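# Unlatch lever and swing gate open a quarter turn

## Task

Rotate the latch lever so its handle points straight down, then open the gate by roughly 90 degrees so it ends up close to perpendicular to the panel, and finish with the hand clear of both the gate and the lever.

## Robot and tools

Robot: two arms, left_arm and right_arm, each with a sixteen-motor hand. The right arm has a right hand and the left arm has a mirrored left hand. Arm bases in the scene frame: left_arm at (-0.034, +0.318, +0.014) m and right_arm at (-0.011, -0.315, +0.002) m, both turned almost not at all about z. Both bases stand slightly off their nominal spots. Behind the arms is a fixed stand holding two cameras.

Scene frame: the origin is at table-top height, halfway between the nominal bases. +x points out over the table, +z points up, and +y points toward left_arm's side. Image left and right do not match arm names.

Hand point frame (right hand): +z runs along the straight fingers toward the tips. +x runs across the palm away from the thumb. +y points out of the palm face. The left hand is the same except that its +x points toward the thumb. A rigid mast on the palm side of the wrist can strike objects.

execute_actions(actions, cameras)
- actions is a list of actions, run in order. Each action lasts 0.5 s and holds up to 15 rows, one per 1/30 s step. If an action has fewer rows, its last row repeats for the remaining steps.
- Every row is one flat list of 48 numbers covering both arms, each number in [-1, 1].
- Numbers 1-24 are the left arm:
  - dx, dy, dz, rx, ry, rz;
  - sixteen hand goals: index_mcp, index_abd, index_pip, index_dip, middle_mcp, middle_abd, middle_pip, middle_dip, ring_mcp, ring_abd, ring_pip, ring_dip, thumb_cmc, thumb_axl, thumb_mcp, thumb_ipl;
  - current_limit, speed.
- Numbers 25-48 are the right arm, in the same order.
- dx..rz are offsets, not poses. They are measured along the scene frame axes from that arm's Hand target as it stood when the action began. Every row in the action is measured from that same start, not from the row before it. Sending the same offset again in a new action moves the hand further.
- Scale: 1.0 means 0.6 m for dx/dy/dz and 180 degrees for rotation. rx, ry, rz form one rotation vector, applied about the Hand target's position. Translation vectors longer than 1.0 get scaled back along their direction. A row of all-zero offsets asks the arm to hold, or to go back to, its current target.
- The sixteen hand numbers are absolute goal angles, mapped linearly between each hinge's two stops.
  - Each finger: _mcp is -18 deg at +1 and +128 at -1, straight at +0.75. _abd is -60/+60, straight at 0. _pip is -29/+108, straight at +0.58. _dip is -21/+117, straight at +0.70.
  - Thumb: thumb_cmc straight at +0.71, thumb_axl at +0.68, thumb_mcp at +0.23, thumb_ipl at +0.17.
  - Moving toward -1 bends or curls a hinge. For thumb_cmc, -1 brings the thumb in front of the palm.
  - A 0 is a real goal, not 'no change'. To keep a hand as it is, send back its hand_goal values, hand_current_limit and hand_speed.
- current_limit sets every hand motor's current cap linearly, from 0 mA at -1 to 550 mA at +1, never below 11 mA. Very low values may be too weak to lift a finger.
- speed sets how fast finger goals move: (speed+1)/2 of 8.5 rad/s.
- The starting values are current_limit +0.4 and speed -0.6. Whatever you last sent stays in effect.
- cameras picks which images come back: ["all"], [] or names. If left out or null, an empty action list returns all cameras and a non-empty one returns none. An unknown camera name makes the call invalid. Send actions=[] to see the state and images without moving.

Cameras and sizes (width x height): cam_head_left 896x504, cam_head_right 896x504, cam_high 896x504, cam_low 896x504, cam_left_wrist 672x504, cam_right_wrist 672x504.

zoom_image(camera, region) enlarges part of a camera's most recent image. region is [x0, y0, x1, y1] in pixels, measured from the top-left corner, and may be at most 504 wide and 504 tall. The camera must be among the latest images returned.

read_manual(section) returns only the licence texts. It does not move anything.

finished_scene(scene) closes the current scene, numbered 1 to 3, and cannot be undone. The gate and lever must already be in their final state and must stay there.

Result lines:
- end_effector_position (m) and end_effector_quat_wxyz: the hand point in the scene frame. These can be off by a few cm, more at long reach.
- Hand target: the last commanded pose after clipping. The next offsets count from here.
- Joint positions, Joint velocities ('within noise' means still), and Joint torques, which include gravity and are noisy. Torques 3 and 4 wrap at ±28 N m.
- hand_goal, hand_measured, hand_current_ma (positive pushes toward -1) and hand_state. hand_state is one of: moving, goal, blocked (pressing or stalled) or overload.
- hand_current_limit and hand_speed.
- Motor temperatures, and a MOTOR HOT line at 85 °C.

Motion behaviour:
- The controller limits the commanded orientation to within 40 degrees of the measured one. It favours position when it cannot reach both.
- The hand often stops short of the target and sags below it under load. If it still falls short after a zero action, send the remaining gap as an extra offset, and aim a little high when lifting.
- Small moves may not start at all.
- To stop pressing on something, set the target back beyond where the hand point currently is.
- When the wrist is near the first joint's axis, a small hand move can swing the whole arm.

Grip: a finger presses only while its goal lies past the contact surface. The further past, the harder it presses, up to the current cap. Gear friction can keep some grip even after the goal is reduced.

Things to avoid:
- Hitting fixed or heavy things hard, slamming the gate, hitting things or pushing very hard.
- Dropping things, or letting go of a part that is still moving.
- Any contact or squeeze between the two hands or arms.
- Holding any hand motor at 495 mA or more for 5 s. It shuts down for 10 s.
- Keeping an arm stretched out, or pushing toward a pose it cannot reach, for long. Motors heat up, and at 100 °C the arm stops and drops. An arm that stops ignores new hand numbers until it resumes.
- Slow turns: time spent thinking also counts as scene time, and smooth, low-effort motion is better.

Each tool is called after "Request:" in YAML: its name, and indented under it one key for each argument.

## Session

Request:
execute_actions:
  actions: []

Scene clock: 0.00 s.
left_arm: end_effector_position=(+0.2416, +0.5022, +0.2999) hand_goal=(+0.754, +0.000, +0.576, +0.696, +0.754, +0.000, +0.576, +0.696, +0.754, +0.000, +0.576, +0.696, +0.714, +0.678, +0.226, +0.168) hand_measured=(+0.754, +0.000, +0.576, +0.696, +0.754, +0.000, +0.576, +0.696, +0.754, +0.000, +0.576, +0.696, +0.714, +0.678, +0.226, +0.168) hand_current_ma=(+0, +0, +0, +0, +0, +0, +0, +0, +0, +0, +0, +0, +0, +0, +0, +0) hand_state=(goal, goal, goal, goal, goal, goal, goal, goal, goal, goal, goal, goal, goal, goal, goal, goal) hand_current_limit=0.40 hand_speed=-0.60 end_effector_quat_wxyz=(+0.040, +0.926, +0.370, +0.071) | right_arm: end_effector_position=(+0.3825, -0.2139, +0.3214) hand_goal=(+0.754, +0.000, +0.576, +0.696, +0.754, +0.000, +0.576, +0.696, +0.754, +0.000, +0.576, +0.696, +0.714, +0.678, +0.226, +0.168) hand_measured=(+0.754, +0.000, +0.576, +0.696, +0.754, +0.000, +0.576, +0.696, +0.754, +0.000, +0.576, +0.696, +0.714, +0.678, +0.226, +0.168) hand_current_ma=(+0, +0, +0, +0, +0, +0, +0, +0, +0, +0, +0, +0, +0, +0, +0, +0) hand_state=(goal, goal, goal, goal, goal, goal, goal, goal, goal, goal, goal, goal, goal, goal, goal, goal) hand_current_limit=0.40 hand_speed=-0.60 end_effector_quat_wxyz=(+0.282, +0.280, +0.862, +0.314)
Joint positions: left_arm=[0.954 1.083 1.138 -1.546 0.142 1.738] | right_arm=[-0.018 0.79 0.709 -0.697 -0.409 -0.79]
Joint velocities: within noise
Joint torques (N m): no reading
Motor temperatures (°C): left_arm=[24 24 27 21 21 23] | right_arm=[21 24 30 23 22 22]
Heat: left arm: hottest elbow 27 °C; right arm: hottest elbow 30 °C.
Hand target: left_arm +0.2450, +0.5068, +0.3119; +0.032, +0.925, +0.368, +0.084 | right_arm +0.3866, -0.2139, +0.3429; +0.300, +0.273, +0.856, +0.320

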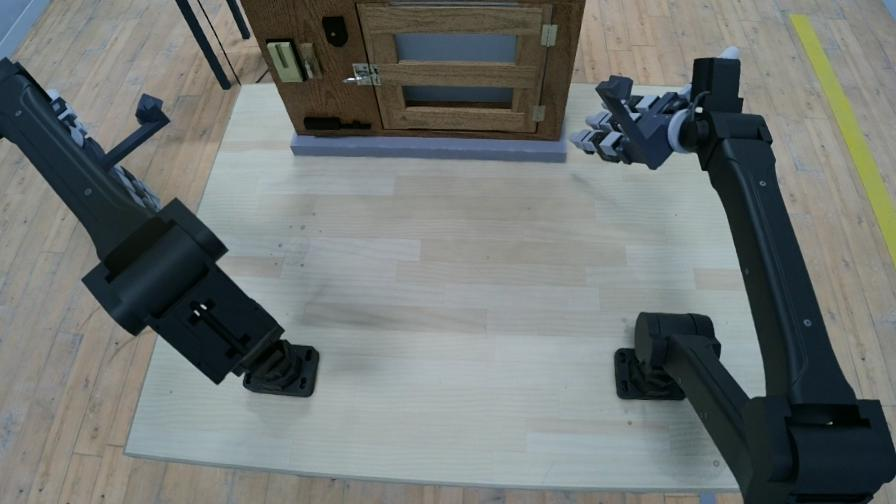

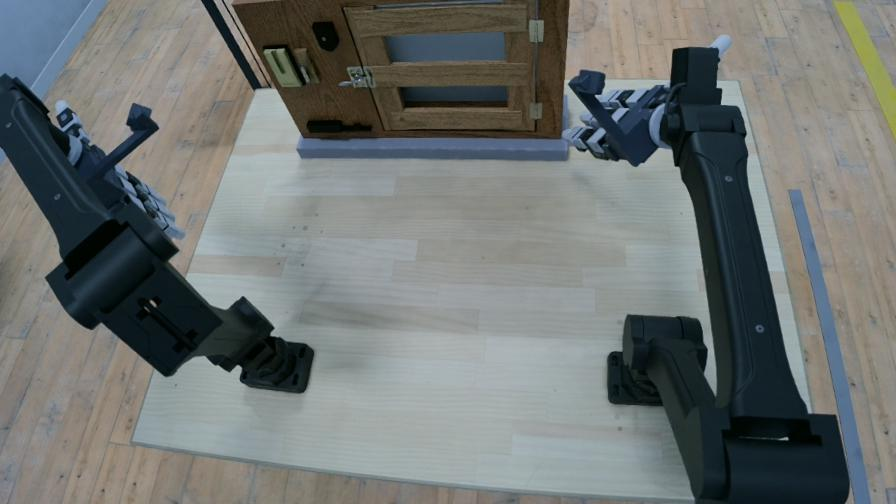

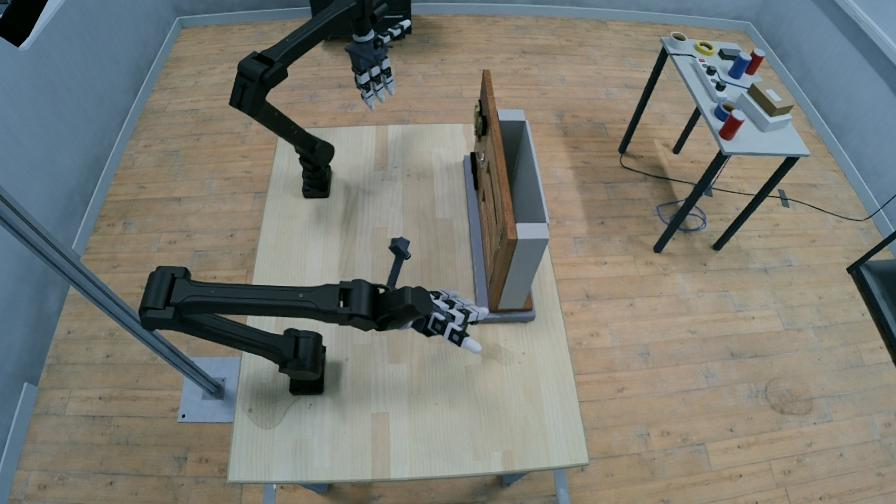

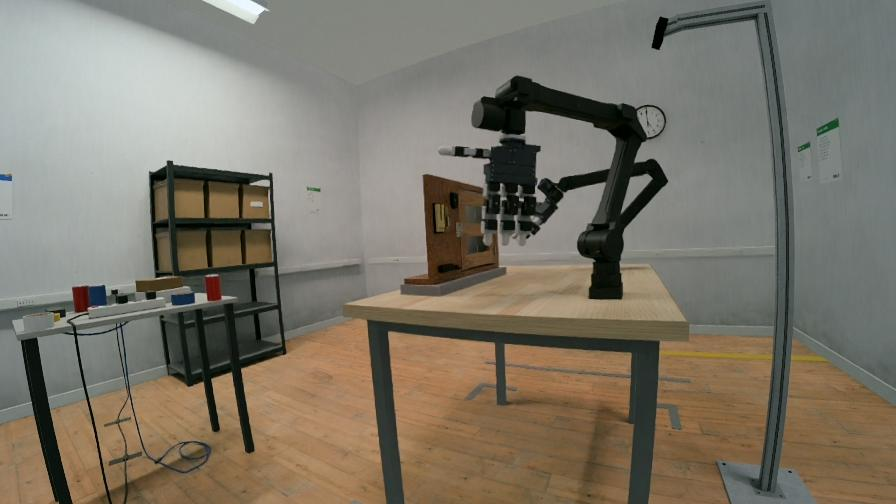

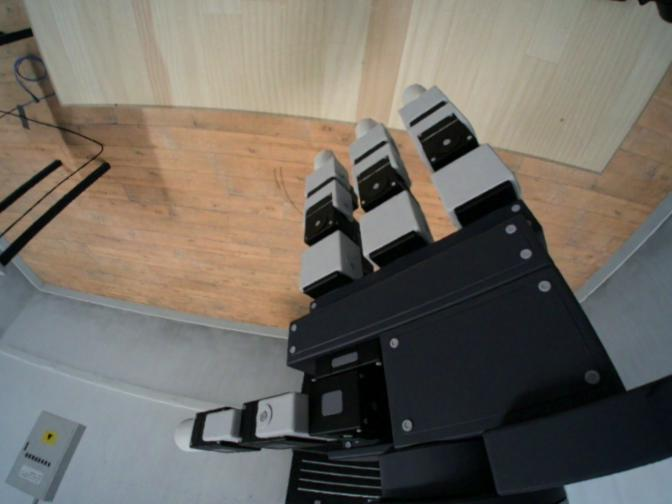

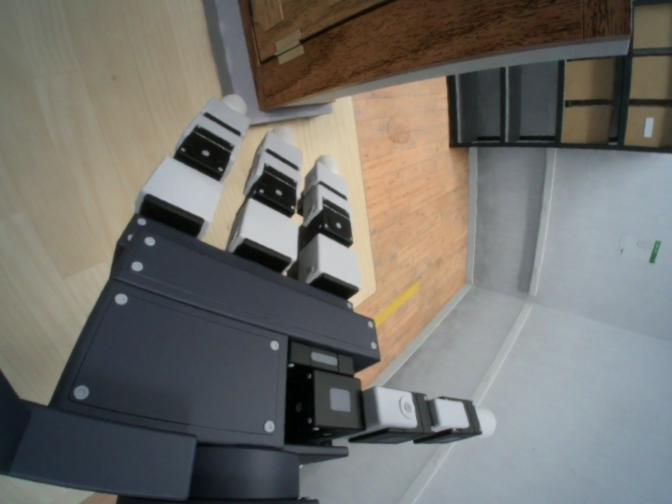

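Request:
zoom_image:
  camera: "cam_head_left"
  region: [220, 0, 600, 180]

Request:
zoom_image:
  camera: "cam_low"
  region: [390, 160, 530, 300]

Request:
zoom_image:
  camera: "cam_high"
  region: [430, 60, 570, 330]

Scaled by 1.326 from the camera's 896x504 image, which has a finer 1280x720 frame.

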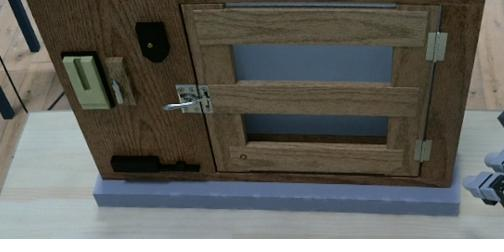

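Scaled by 3.600 from the camera's 896x504 image, which has a finer 1280x720 frame.

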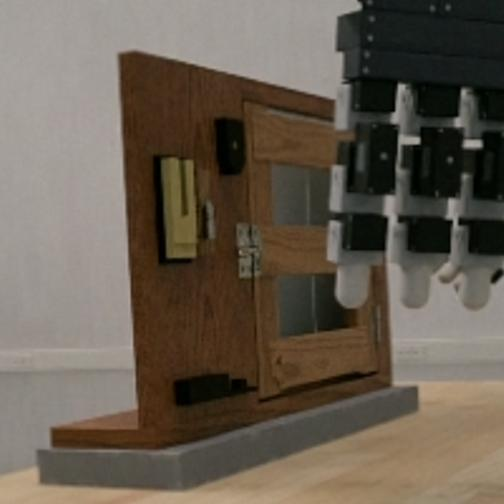

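Scaled by 1.867 from the camera's 896x504 image, which has a finer 1280x720 frame.

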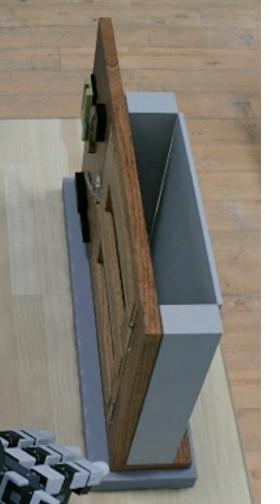

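Request:
execute_actions:
  actions:
    - [[0.02,-0.06,0.02,-0.1325,-0.042,0.1435,0.754,0,0.576,0.696,-0.4,0,-0.65,-0.2,-0.4,0,-0.65,-0.2,0.714,0.678,0.226,0.168,0.4,-0.6,0,0,0,0,0,0,0.754,0,0.576,0.696,0.754,0,0.576,0.696,0.754,0,0.576,0.696,0.714,0.678,0.226,0.168,0.4,-0.6]]
    - [[0.02,-0.08,0.02,-0.1325,-0.042,0.1435,0.754,0,0.576,0.696,-0.4,0,-0.65,-0.2,-0.4,0,-0.65,-0.2,0.714,0.678,0.226,0.168,0.4,-0.6,0,0,0,0,0,0,0.754,0,0.576,0.696,0.754,0,0.576,0.696,0.754,0,0.576,0.696,0.714,0.678,0.226,0.168,0.4,-0.6]]
    - [[0.02,-0.08,0.02,-0.1325,-0.042,0.1435,0.754,0,0.576,0.696,-0.4,0,-0.65,-0.2,-0.4,0,-0.65,-0.2,0.714,0.678,0.226,0.168,0.4,-0.6,0,0,0,0,0,0,0.754,0,0.576,0.696,0.754,0,0.576,0.696,0.754,0,0.576,0.696,0.714,0.678,0.226,0.168,0.4,-0.6]]
  cameras: ["cam_high","cam_head_left"]

Scene clock: 132.63 s.
left_arm: end_effector_position=(+0.2772, +0.3764, +0.3558) hand_goal=(+0.754, +0.000, +0.576, +0.696, -0.400, +0.000, -0.650, -0.200, -0.400, +0.000, -0.650, -0.200, +0.714, +0.678, +0.226, +0.168) hand_measured=(+0.760, +0.002, +0.576, +0.696, -0.390, +0.000, -0.648, -0.198, -0.390, +0.000, -0.648, -0.198, +0.718, +0.678, +0.224, +0.168) hand_current_ma=(+1, +0, +0, +0, +4, +0, +0, +0, +4, +0, +0, +0, +1, +0, +0, +0) hand_state=(goal, goal, goal, goal, goal, goal, goal, goal, goal, goal, goal, goal, goal, goal, goal, goal) hand_current_limit=0.40 hand_speed=-0.60 end_effector_quat_wxyz=(+0.530, +0.404, +0.743, -0.066) | right_arm: end_effector_position=(+0.3825, -0.2139, +0.3214) hand_goal=(+0.754, +0.000, +0.576, +0.696, +0.754, +0.000, +0.576, +0.696, +0.754, +0.000, +0.576, +0.696, +0.714, +0.678, +0.226, +0.168) hand_measured=(+0.756, +0.000, +0.576, +0.696, +0.758, +0.000, +0.576, +0.696, +0.758, +0.000, +0.576, +0.696, +0.718, +0.678, +0.226, +0.168) hand_current_ma=(+3, +0, +0, +0, +3, +0, +0, +0, +3, +0, +0, +0, +3, +0, -1, +0) hand_state=(goal, goal, goal, goal, goal, goal, goal, goal, goal, goal, goal, goal, goal, goal, goal, goal) hand_current_limit=0.40 hand_speed=-0.60 end_effector_quat_wxyz=(+0.282, +0.280, +0.862, +0.314)
Joint positions: left_arm=[0.584 0.546 0.757 -1.112 0.99 -0.384] | right_arm=[-0.018 0.79 0.709 -0.697 -0.409 -0.79]
Joint torques (N m): left_arm=[-0.26 1.44 8.38 2.17 0.45 0.1] | right_arm=[0.56 -2.32 12.29 1.88 -0.43 -0.06]
Motor temperatures (°C): left_arm=[24 24 39 21 21 23] | right_arm=[21 24 41 23 23 22]
Heat: left arm: hottest elbow 39 °C; right arm: hottest elbow 41 °C.
Hand target: left_arm +0.2810, +0.3747, +0.3478; +0.529, +0.300, +0.794, +0.027 | right_arm +0.3866, -0.2139, +0.3429; +0.300, +0.273, +0.856, +0.320
Off the commanded pose: left_arm 0.009 m, 17 deg | right_arm 0.022 m, 2 deg.
Images, in order (width x height): cam_head_left 896x504, cam_high 896x504.

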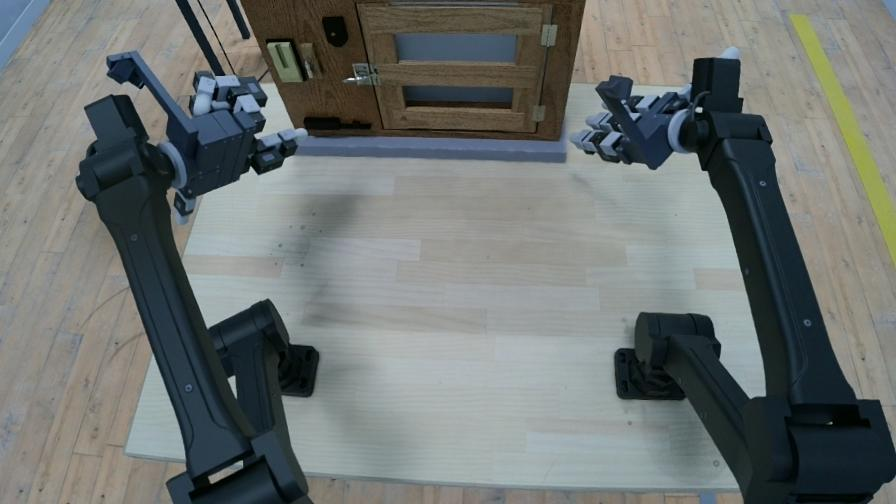

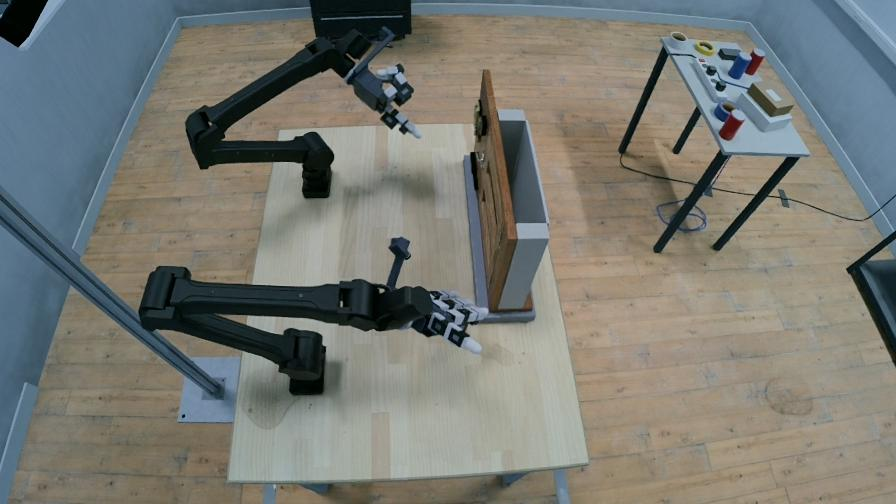

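Request:
execute_actions:
  actions:
    - [[0.03,-0.06,-0.01,-0.1325,-0.042,0.1435,0.754,0,0.576,0.696,-0.4,0,-0.65,-0.2,-0.4,0,-0.65,-0.2,0.714,0.678,0.226,0.168,0.4,-0.6,0,0,0,0,0,0,0.754,0,0.576,0.696,0.754,0,0.576,0.696,0.754,0,0.576,0.696,0.714,0.678,0.226,0.168,0.4,-0.6]]
    - [[0.03,-0.06,-0.01,0,0,0,0.754,0,0.576,0.696,-0.4,0,-0.65,-0.2,-0.4,0,-0.65,-0.2,0.714,0.678,0.226,0.168,0.4,-0.6,0,0,0,0,0,0,0.754,0,0.576,0.696,0.754,0,0.576,0.696,0.754,0,0.576,0.696,0.714,0.678,0.226,0.168,0.4,-0.6]]
  cameras: ["cam_high","cam_head_left","cam_low","cam_left_wrist"]

Request:
zoom_image:
  camera: "cam_low"
  region: [420, 190, 540, 270]

Request:
zoom_image:
  camera: "cam_high"
  region: [380, 80, 560, 220]

Scene clock: 142.87 s.
left_arm: end_effector_position=(+0.3138, +0.3067, +0.3228) hand_goal=(+0.754, +0.000, +0.576, +0.696, -0.400, +0.000, -0.650, -0.200, -0.400, +0.000, -0.650, -0.200, +0.714, +0.678, +0.226, +0.168) hand_measured=(+0.756, +0.002, +0.576, +0.696, -0.394, +0.000, -0.648, -0.198, -0.394, +0.000, -0.648, -0.198, +0.716, +0.678, +0.224, +0.168) hand_current_ma=(+0, +0, +0, +0, +2, +0, +0, +0, +2, +0, +0, +0, +0, +0, +0, +0) hand_state=(goal, goal, goal, goal, goal, goal, goal, goal, goal, goal, goal, goal, goal, goal, goal, goal) hand_current_limit=0.40 hand_speed=-0.60 end_effector_quat_wxyz=(+0.595, +0.013, +0.804, +0.010) | right_arm: end_effector_position=(+0.3825, -0.2139, +0.3214) hand_goal=(+0.754, +0.000, +0.576, +0.696, +0.754, +0.000, +0.576, +0.696, +0.754, +0.000, +0.576, +0.696, +0.714, +0.678, +0.226, +0.168) hand_measured=(+0.756, +0.000, +0.576, +0.696, +0.758, +0.000, +0.576, +0.696, +0.758, +0.000, +0.576, +0.696, +0.718, +0.678, +0.226, +0.168) hand_current_ma=(+3, +0, +0, +0, +3, +0, +0, +0, +3, +0, +0, +0, +3, +0, -1, +0) hand_state=(goal, goal, goal, goal, goal, goal, goal, goal, goal, goal, goal, goal, goal, goal, goal, goal) hand_current_limit=0.40 hand_speed=-0.60 end_effector_quat_wxyz=(+0.282, +0.280, +0.862, +0.314)
Joint positions: left_arm=[-0.452 0.642 0.618 -0.306 -0.451 -1.686] | right_arm=[-0.018 0.79 0.709 -0.697 -0.409 -0.79]
Joint torques (N m): left_arm=[-0.15 -0.67 10.95 2.74 -0.4 0.11] | right_arm=[0.56 -2.32 12.3 1.89 -0.42 -0.06]
Heat: left arm: hottest elbow 37 °C; right arm: hottest elbow 42 °C.
Hand target: left_arm +0.3171, +0.3027, +0.3357; +0.609, -0.001, +0.793, +0.000 | right_arm +0.3866, -0.2139, +0.3429; +0.300, +0.273, +0.856, +0.320
Off the commanded pose: left_arm 0.014 m, 3 deg | right_arm 0.022 m, 2 deg.
Images, in order (width x height): cam_head_left 896x504, cam_high 896x504, cam_low 896x504, cam_left_wrist 672x504.

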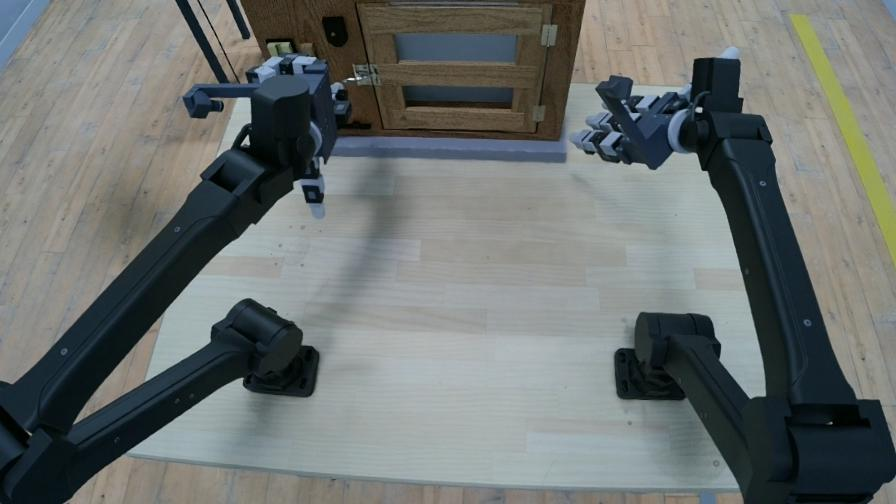

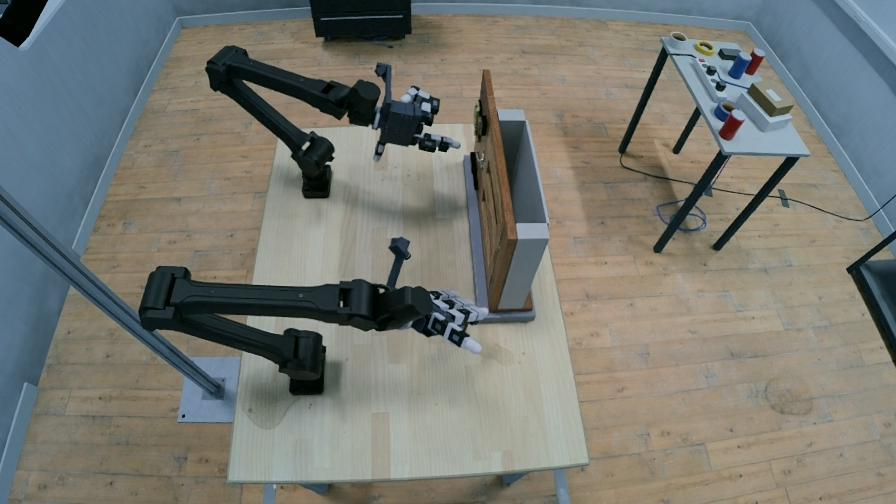

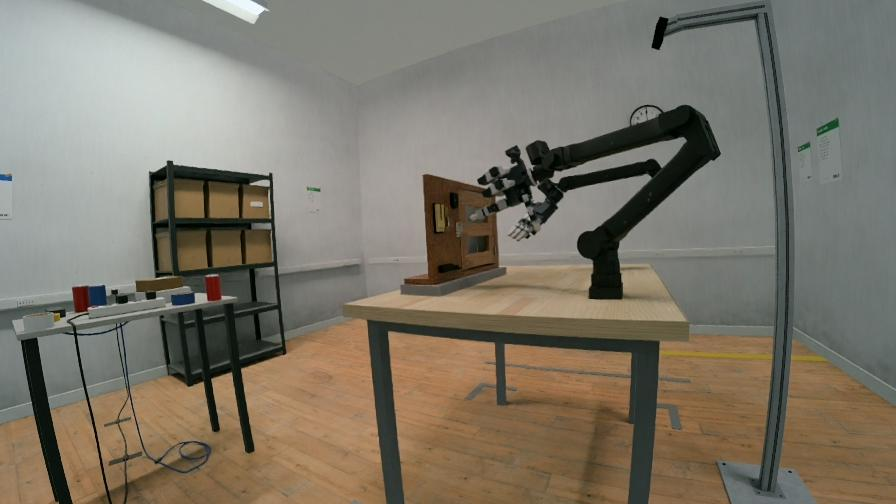

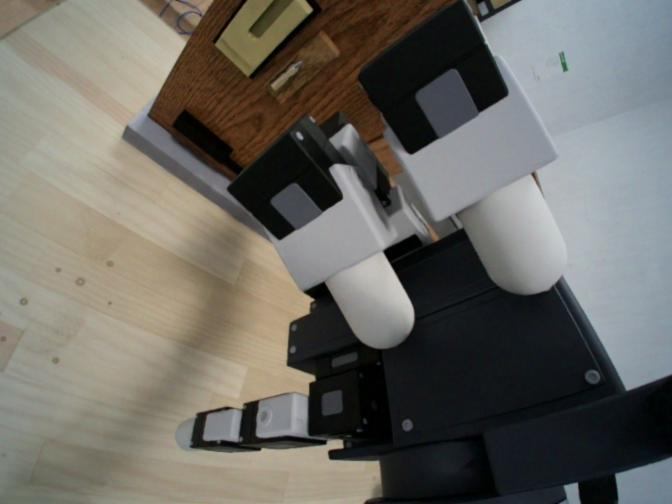

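Scaled by 4.200 from the camera's 896x504 image, which has a finer 1280x720 frame.

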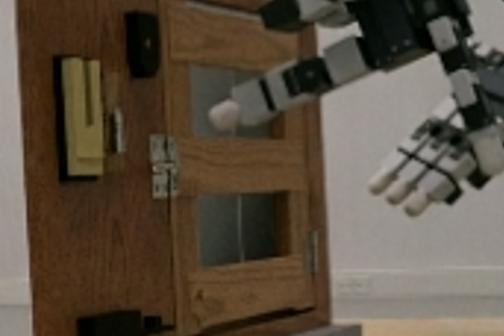

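Scaled by 2.800 from the camera's 896x504 image, which has a finer 1280x720 frame.

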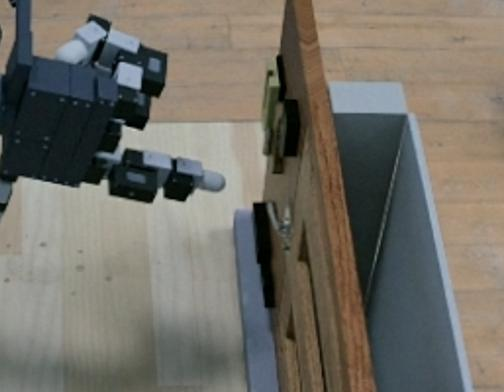

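Request:
execute_actions:
  actions:
    - [[0.1,-0.03,0.005,0,0,0,0.754,0,0.576,0.696,-0.4,0,-0.65,-0.2,-0.4,0,-0.65,-0.2,0.714,0.678,0.226,0.168,0.4,-0.6,0,0,0,0,0,0,0.754,0,0.576,0.696,0.754,0,0.576,0.696,0.754,0,0.576,0.696,0.714,0.678,0.226,0.168,0.4,-0.6]]
  cameras: ["cam_high","cam_head_left","cam_head_right","cam_low"]

Request:
zoom_image:
  camera: "cam_low"
  region: [420, 190, 540, 270]

Request:
zoom_image:
  camera: "cam_high"
  region: [430, 100, 530, 200]

Request:
zoom_image:
  camera: "cam_head_right"
  region: [280, 20, 440, 140]

Scene clock: 157.47 s.
left_arm: end_effector_position=(+0.3611, +0.2876, +0.2943) hand_goal=(+0.754, +0.000, +0.576, +0.696, -0.400, +0.000, -0.650, -0.200, -0.400, +0.000, -0.650, -0.200, +0.714, +0.678, +0.226, +0.168) hand_measured=(+0.756, +0.002, +0.576, +0.696, -0.396, +0.000, -0.648, -0.198, -0.396, +0.000, -0.648, -0.198, +0.716, +0.678, +0.224, +0.168) hand_current_ma=(+0, +0, +0, +0, +1, +0, +0, +0, +1, +0, +0, +0, +0, +0, +0, +0) hand_state=(goal, goal, goal, goal, goal, goal, goal, goal, goal, goal, goal, goal, goal, goal, goal, goal) hand_current_limit=0.40 hand_speed=-0.60 end_effector_quat_wxyz=(+0.573, +0.018, +0.819, +0.017) | right_arm: end_effector_position=(+0.3825, -0.2139, +0.3214) hand_goal=(+0.754, +0.000, +0.576, +0.696, +0.754, +0.000, +0.576, +0.696, +0.754, +0.000, +0.576, +0.696, +0.714, +0.678, +0.226, +0.168) hand_measured=(+0.756, +0.000, +0.576, +0.696, +0.758, +0.000, +0.576, +0.696, +0.758, +0.000, +0.576, +0.696, +0.718, +0.678, +0.226, +0.168) hand_current_ma=(+3, +0, +0, +0, +3, +0, +0, +0, +3, +0, +0, +0, +3, +0, -1, +0) hand_state=(goal, goal, goal, goal, goal, goal, goal, goal, goal, goal, goal, goal, goal, goal, goal, goal) hand_current_limit=0.40 hand_speed=-0.60 end_effector_quat_wxyz=(+0.282, +0.280, +0.862, +0.314)
Joint positions: left_arm=[-0.434 0.851 0.651 -0.186 -0.433 -1.687] | right_arm=[-0.018 0.79 0.709 -0.697 -0.409 -0.79]
Joint torques (N m): left_arm=[1.44 -3.72 15.05 2.74 -0.24 0.19] | right_arm=[0.56 -2.32 12.3 1.88 -0.42 -0.06]
Heat: left arm: hottest elbow 37 °C; right arm: hottest elbow 42 °C.
Hand target: left_arm +0.3770, +0.2847, +0.3389; +0.610, -0.001, +0.793, +0.000 | right_arm +0.3866, -0.2139, +0.3429; +0.300, +0.273, +0.856, +0.320
Off the commanded pose: left_arm 0.047 m, 6 deg | right_arm 0.022 m, 2 deg.
Images, in order (width x height): cam_head_left 896x504, cam_head_right 896x504, cam_high 896x504, cam_low 896x504.

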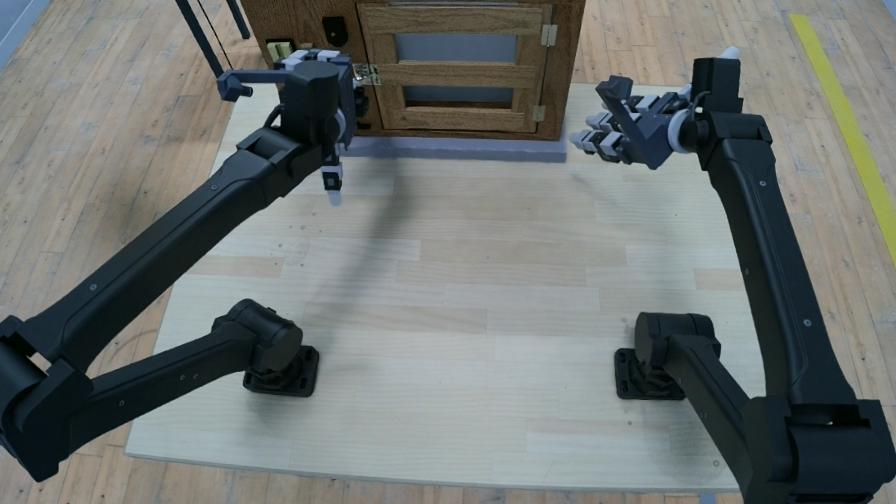

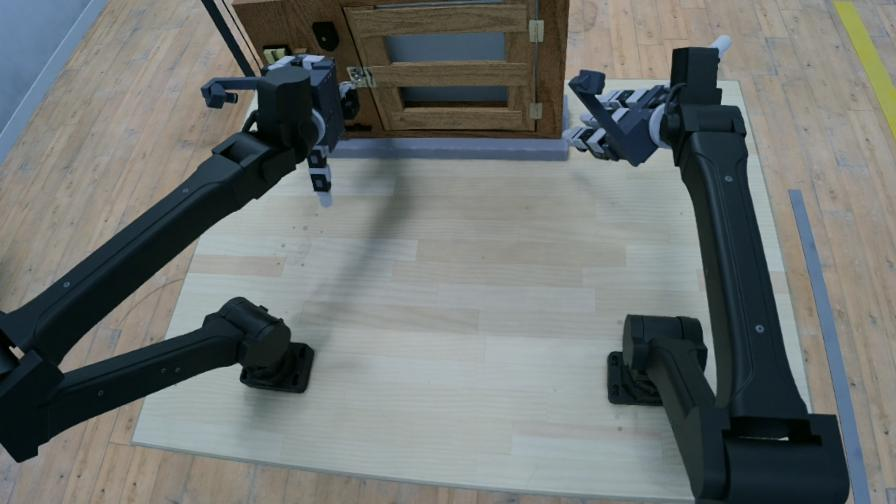

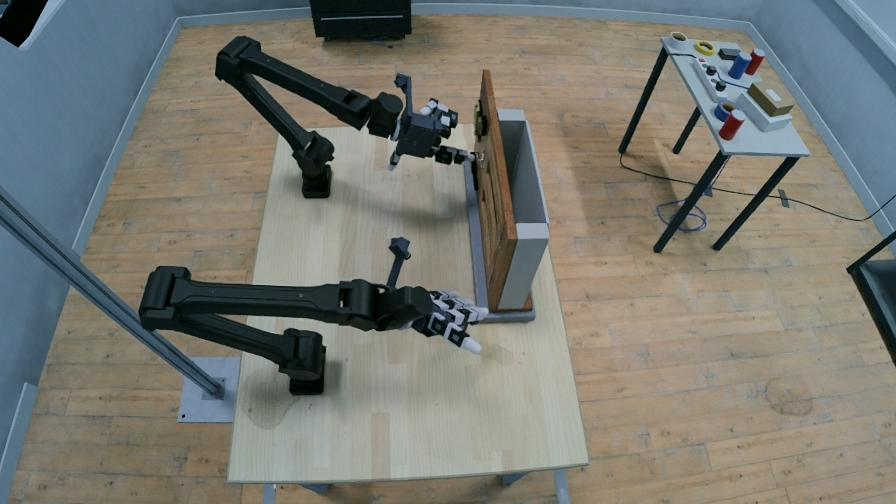

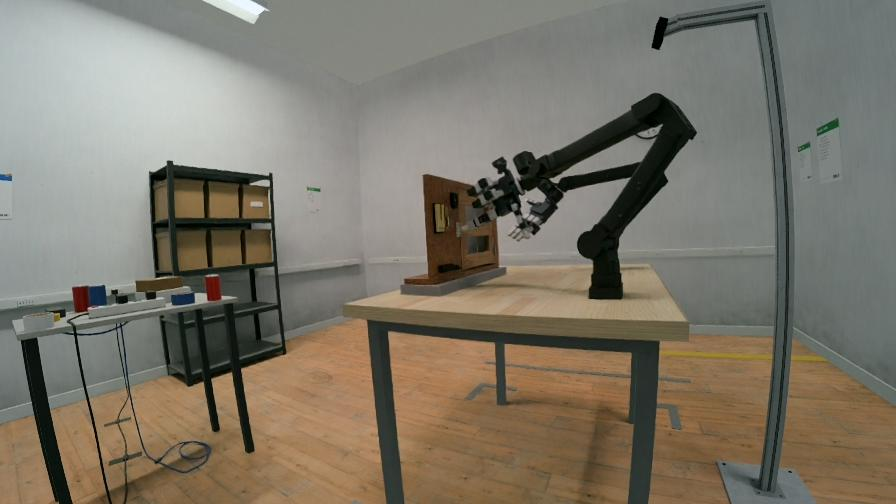

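Scaled by 4.200 from the camera's 896x504 image, which has a finer 1280x720 frame.

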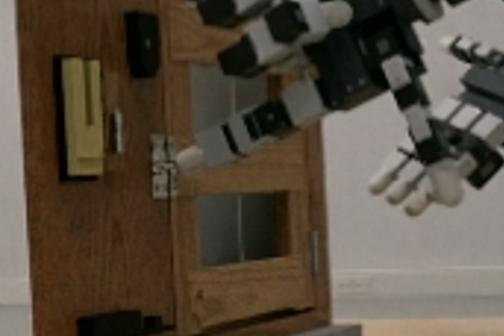

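Scaled by 5.040 from the camera's 896x504 image, which has a finer 1280x720 frame.

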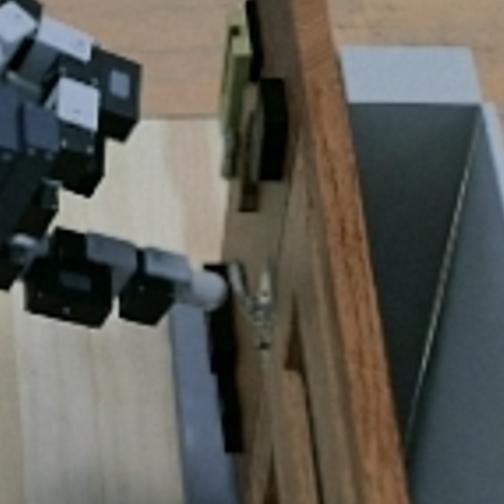

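Scaled by 3.150 from the camera's 896x504 image, which has a finer 1280x720 frame.

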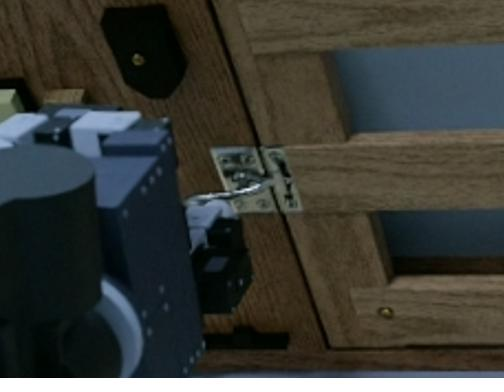

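Request:
execute_actions:
  actions:
    - [[-0.04,0,0.06,0,0,0,0.754,0,0.576,0.696,-0.4,0,-0.65,-0.2,-0.4,0,-0.65,-0.2,0.714,0.678,0.226,0.168,0.4,-0.6,0,0,0,0,0,0,0.754,0,0.576,0.696,0.754,0,0.576,0.696,0.754,0,0.576,0.696,0.714,0.678,0.226,0.168,0.4,-0.6]]
    - [[0.045,0,0,0,0,0,0.754,0,0.576,0.696,-0.4,0,-0.65,-0.2,-0.4,0,-0.65,-0.2,0.714,0.678,0.226,0.168,0.4,-0.6,0,0,0,0,0,0,0.754,0,0.576,0.696,0.754,0,0.576,0.696,0.754,0,0.576,0.696,0.714,0.678,0.226,0.168,0.4,-0.6]]
  cameras: ["cam_high","cam_head_right","cam_low"]

Request:
zoom_image:
  camera: "cam_low"
  region: [420, 190, 540, 270]

Request:
zoom_image:
  camera: "cam_high"
  region: [430, 100, 530, 200]

Request:
zoom_image:
  camera: "cam_head_right"
  region: [280, 20, 440, 140]

Scene clock: 172.53 s.
left_arm: end_effector_position=(+0.3659, +0.2867, +0.3293) hand_goal=(+0.754, +0.000, +0.576, +0.696, -0.400, +0.000, -0.650, -0.200, -0.400, +0.000, -0.650, -0.200, +0.714, +0.678, +0.226, +0.168) hand_measured=(+0.756, +0.002, +0.576, +0.696, -0.396, +0.000, -0.648, -0.198, -0.396, +0.000, -0.648, -0.198, +0.716, +0.678, +0.224, +0.168) hand_current_ma=(+0, +0, +0, +0, +1, +0, +0, +0, +1, +0, +0, +0, +0, +0, +0, +0) hand_state=(goal, goal, goal, goal, goal, goal, goal, goal, goal, goal, goal, goal, goal, goal, goal, goal) hand_current_limit=0.40 hand_speed=-0.60 end_effector_quat_wxyz=(+0.574, +0.017, +0.819, +0.016) | right_arm: end_effector_position=(+0.3825, -0.2139, +0.3214) hand_goal=(+0.754, +0.000, +0.576, +0.696, +0.754, +0.000, +0.576, +0.696, +0.754, +0.000, +0.576, +0.696, +0.714, +0.678, +0.226, +0.168) hand_measured=(+0.756, +0.000, +0.576, +0.696, +0.758, +0.000, +0.576, +0.696, +0.758, +0.000, +0.576, +0.696, +0.718, +0.678, +0.226, +0.168) hand_current_ma=(+3, +0, +0, +0, +3, +0, +0, +0, +3, +0, +0, +0, +3, +0, -1, +0) hand_state=(goal, goal, goal, goal, goal, goal, goal, goal, goal, goal, goal, goal, goal, goal, goal, goal) hand_current_limit=0.40 hand_speed=-0.60 end_effector_quat_wxyz=(+0.282, +0.280, +0.862, +0.314)
Joint positions: left_arm=[-0.428 0.848 0.743 -0.279 -0.428 -1.688] | right_arm=[-0.018 0.79 0.709 -0.697 -0.409 -0.79]
Joint torques (N m): left_arm=[1.26 -3.6 15.39 2.65 -0.22 0.23] | right_arm=[0.5 -2.26 12.29 1.89 -0.42 -0.07]
Heat: left arm: hottest elbow 39 °C; right arm: hottest elbow 42 °C.
Hand target: left_arm +0.3800, +0.2848, +0.3749; +0.610, -0.001, +0.793, +0.000 | right_arm +0.3866, -0.2139, +0.3429; +0.300, +0.273, +0.856, +0.320
Off the commanded pose: left_arm 0.048 m, 6 deg | right_arm 0.022 m, 2 deg.
Images, in order (width x height): cam_head_right 896x504, cam_high 896x504, cam_low 896x504.

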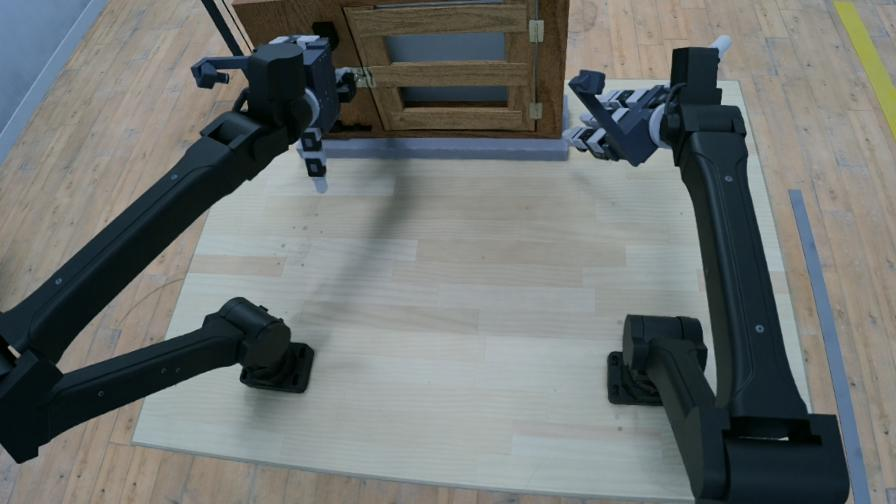

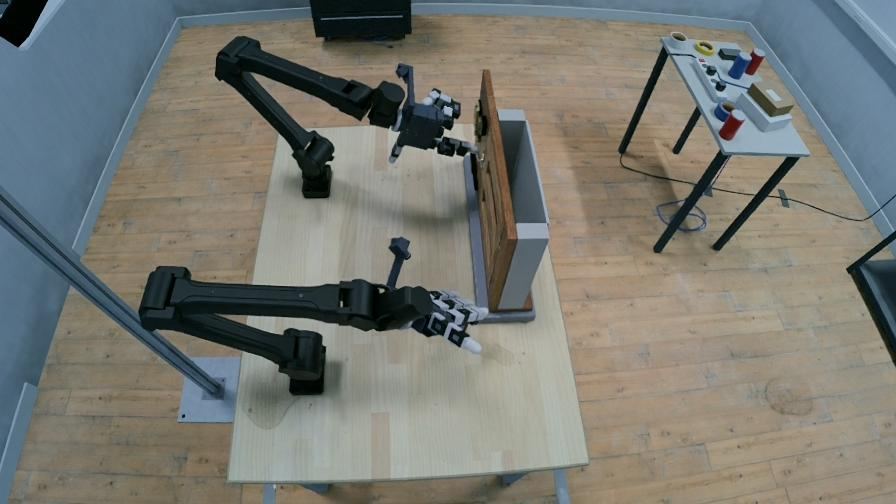

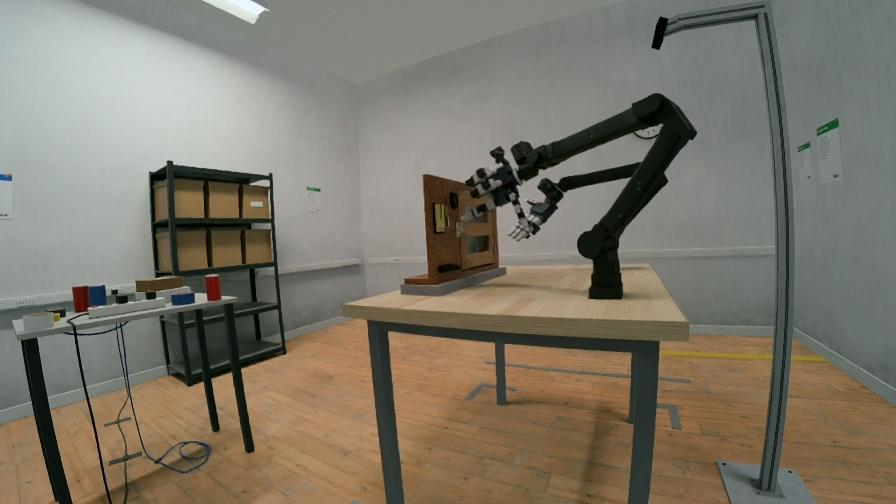

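Scaled by 4.200 from the camera's 896x504 image, which has a finer 1280x720 frame.

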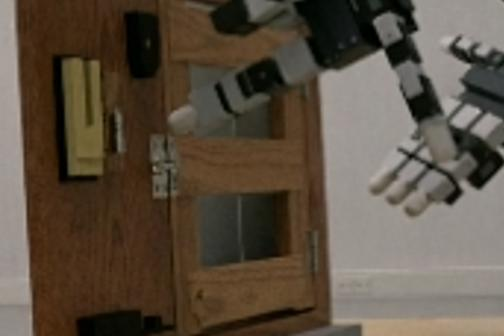

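Scaled by 5.040 from the camera's 896x504 image, which has a finer 1280x720 frame.

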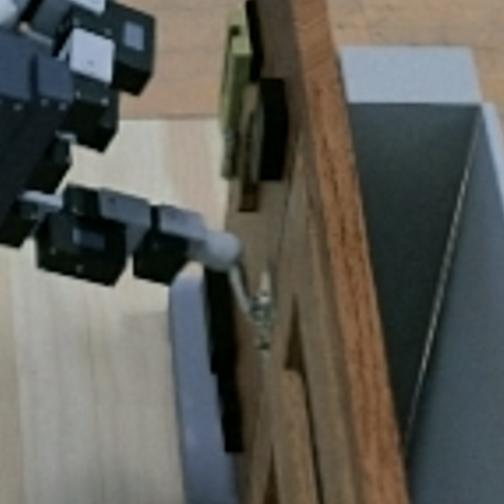

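Scaled by 3.150 from the camera's 896x504 image, which has a finer 1280x720 frame.

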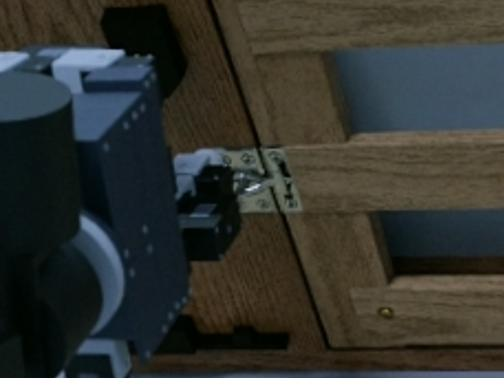

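Request:
execute_actions:
  actions:
    - [[-0.005,0,-0.115,0,0,0,0.754,0,0.576,0.696,-0.4,0,-0.65,-0.2,-0.4,0,-0.65,-0.2,0.714,0.678,0.226,0.168,0.4,-0.6,0,0,0,0,0,0,0.754,0,0.576,0.696,0.754,0,0.576,0.696,0.754,0,0.576,0.696,0.714,0.678,0.226,0.168,0.4,-0.6]]
  cameras: ["cam_high","cam_head_right","cam_low"]

Request:
zoom_image:
  camera: "cam_high"
  region: [430, 100, 530, 200]

Request:
zoom_image:
  camera: "cam_head_right"
  region: [280, 20, 440, 140]

Scene clock: 186.47 s.
left_arm: end_effector_position=(+0.3755, +0.2819, +0.3059) hand_goal=(+0.754, +0.000, +0.576, +0.696, -0.400, +0.000, -0.650, -0.200, -0.400, +0.000, -0.650, -0.200, +0.714, +0.678, +0.226, +0.168) hand_measured=(+0.756, +0.002, +0.576, +0.696, -0.396, +0.000, -0.648, -0.198, -0.396, +0.000, -0.648, -0.198, +0.716, +0.678, +0.224, +0.168) hand_current_ma=(+0, +0, +0, +0, +1, +0, +0, +0, +1, +0, +0, +0, +0, +0, +0, +0) hand_state=(goal, goal, goal, goal, goal, goal, goal, goal, goal, goal, goal, goal, goal, goal, goal, goal) hand_current_limit=0.40 hand_speed=-0.60 end_effector_quat_wxyz=(+0.603, +0.007, +0.798, +0.002) | right_arm: end_effector_position=(+0.3825, -0.2139, +0.3214) hand_goal=(+0.754, +0.000, +0.576, +0.696, +0.754, +0.000, +0.576, +0.696, +0.754, +0.000, +0.576, +0.696, +0.714, +0.678, +0.226, +0.168) hand_measured=(+0.756, +0.000, +0.576, +0.696, +0.758, +0.000, +0.576, +0.696, +0.758, +0.000, +0.576, +0.696, +0.718, +0.678, +0.226, +0.168) hand_current_ma=(+3, +0, +0, +0, +3, +0, +0, +0, +3, +0, +0, +0, +3, +0, -1, +0) hand_state=(goal, goal, goal, goal, goal, goal, goal, goal, goal, goal, goal, goal, goal, goal, goal, goal) hand_current_limit=0.40 hand_speed=-0.60 end_effector_quat_wxyz=(+0.282, +0.280, +0.862, +0.314)
Joint positions: left_arm=[-0.428 0.878 0.658 -0.084 -0.426 -1.688] | right_arm=[-0.018 0.79 0.709 -0.697 -0.409 -0.79]
Joint torques (N m): left_arm=[1.44 -3.31 9.05 2.71 -0.26 0.2] | right_arm=[0.5 -2.32 12.29 1.89 -0.42 -0.06]
Heat: left arm: hottest elbow 43 °C; right arm: hottest elbow 43 °C.
Hand target: left_arm +0.3770, +0.2847, +0.3058; +0.609, -0.001, +0.793, +0.000 | right_arm +0.3866, -0.2139, +0.3429; +0.300, +0.273, +0.856, +0.320
Off the commanded pose: left_arm 0.003 m, 1 deg | right_arm 0.022 m, 2 deg.
Images, in order (width x height): cam_head_right 896x504, cam_high 896x504, cam_low 896x504.

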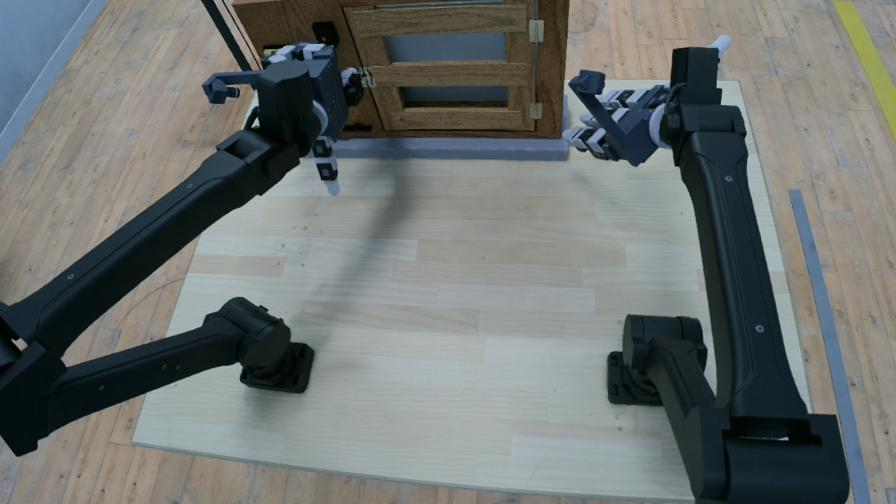

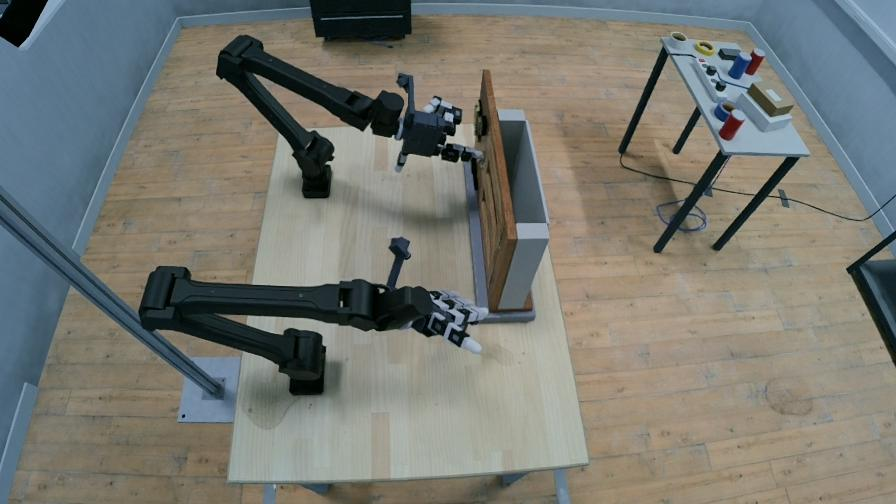

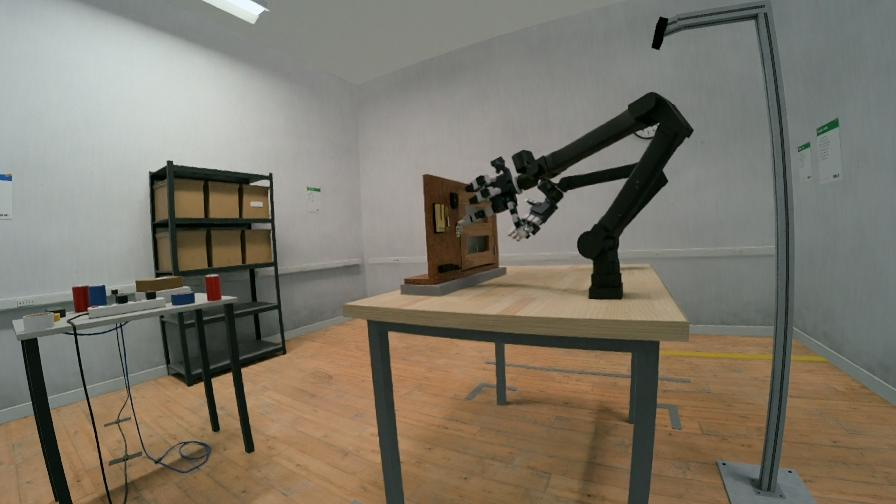

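Scaled by 5.040 from the camera's 896x504 image, which has a finer 1280x720 frame.

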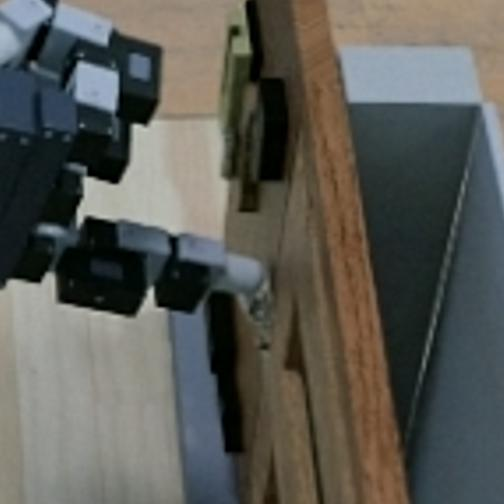

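Scaled by 3.150 from the camera's 896x504 image, which has a finer 1280x720 frame.

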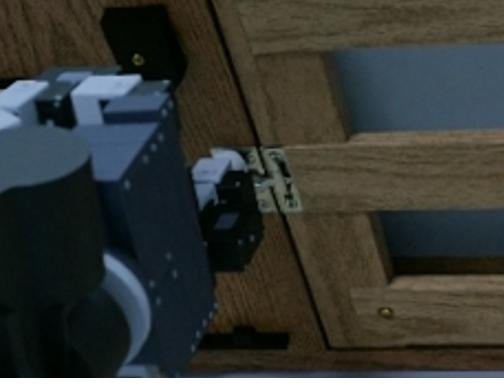

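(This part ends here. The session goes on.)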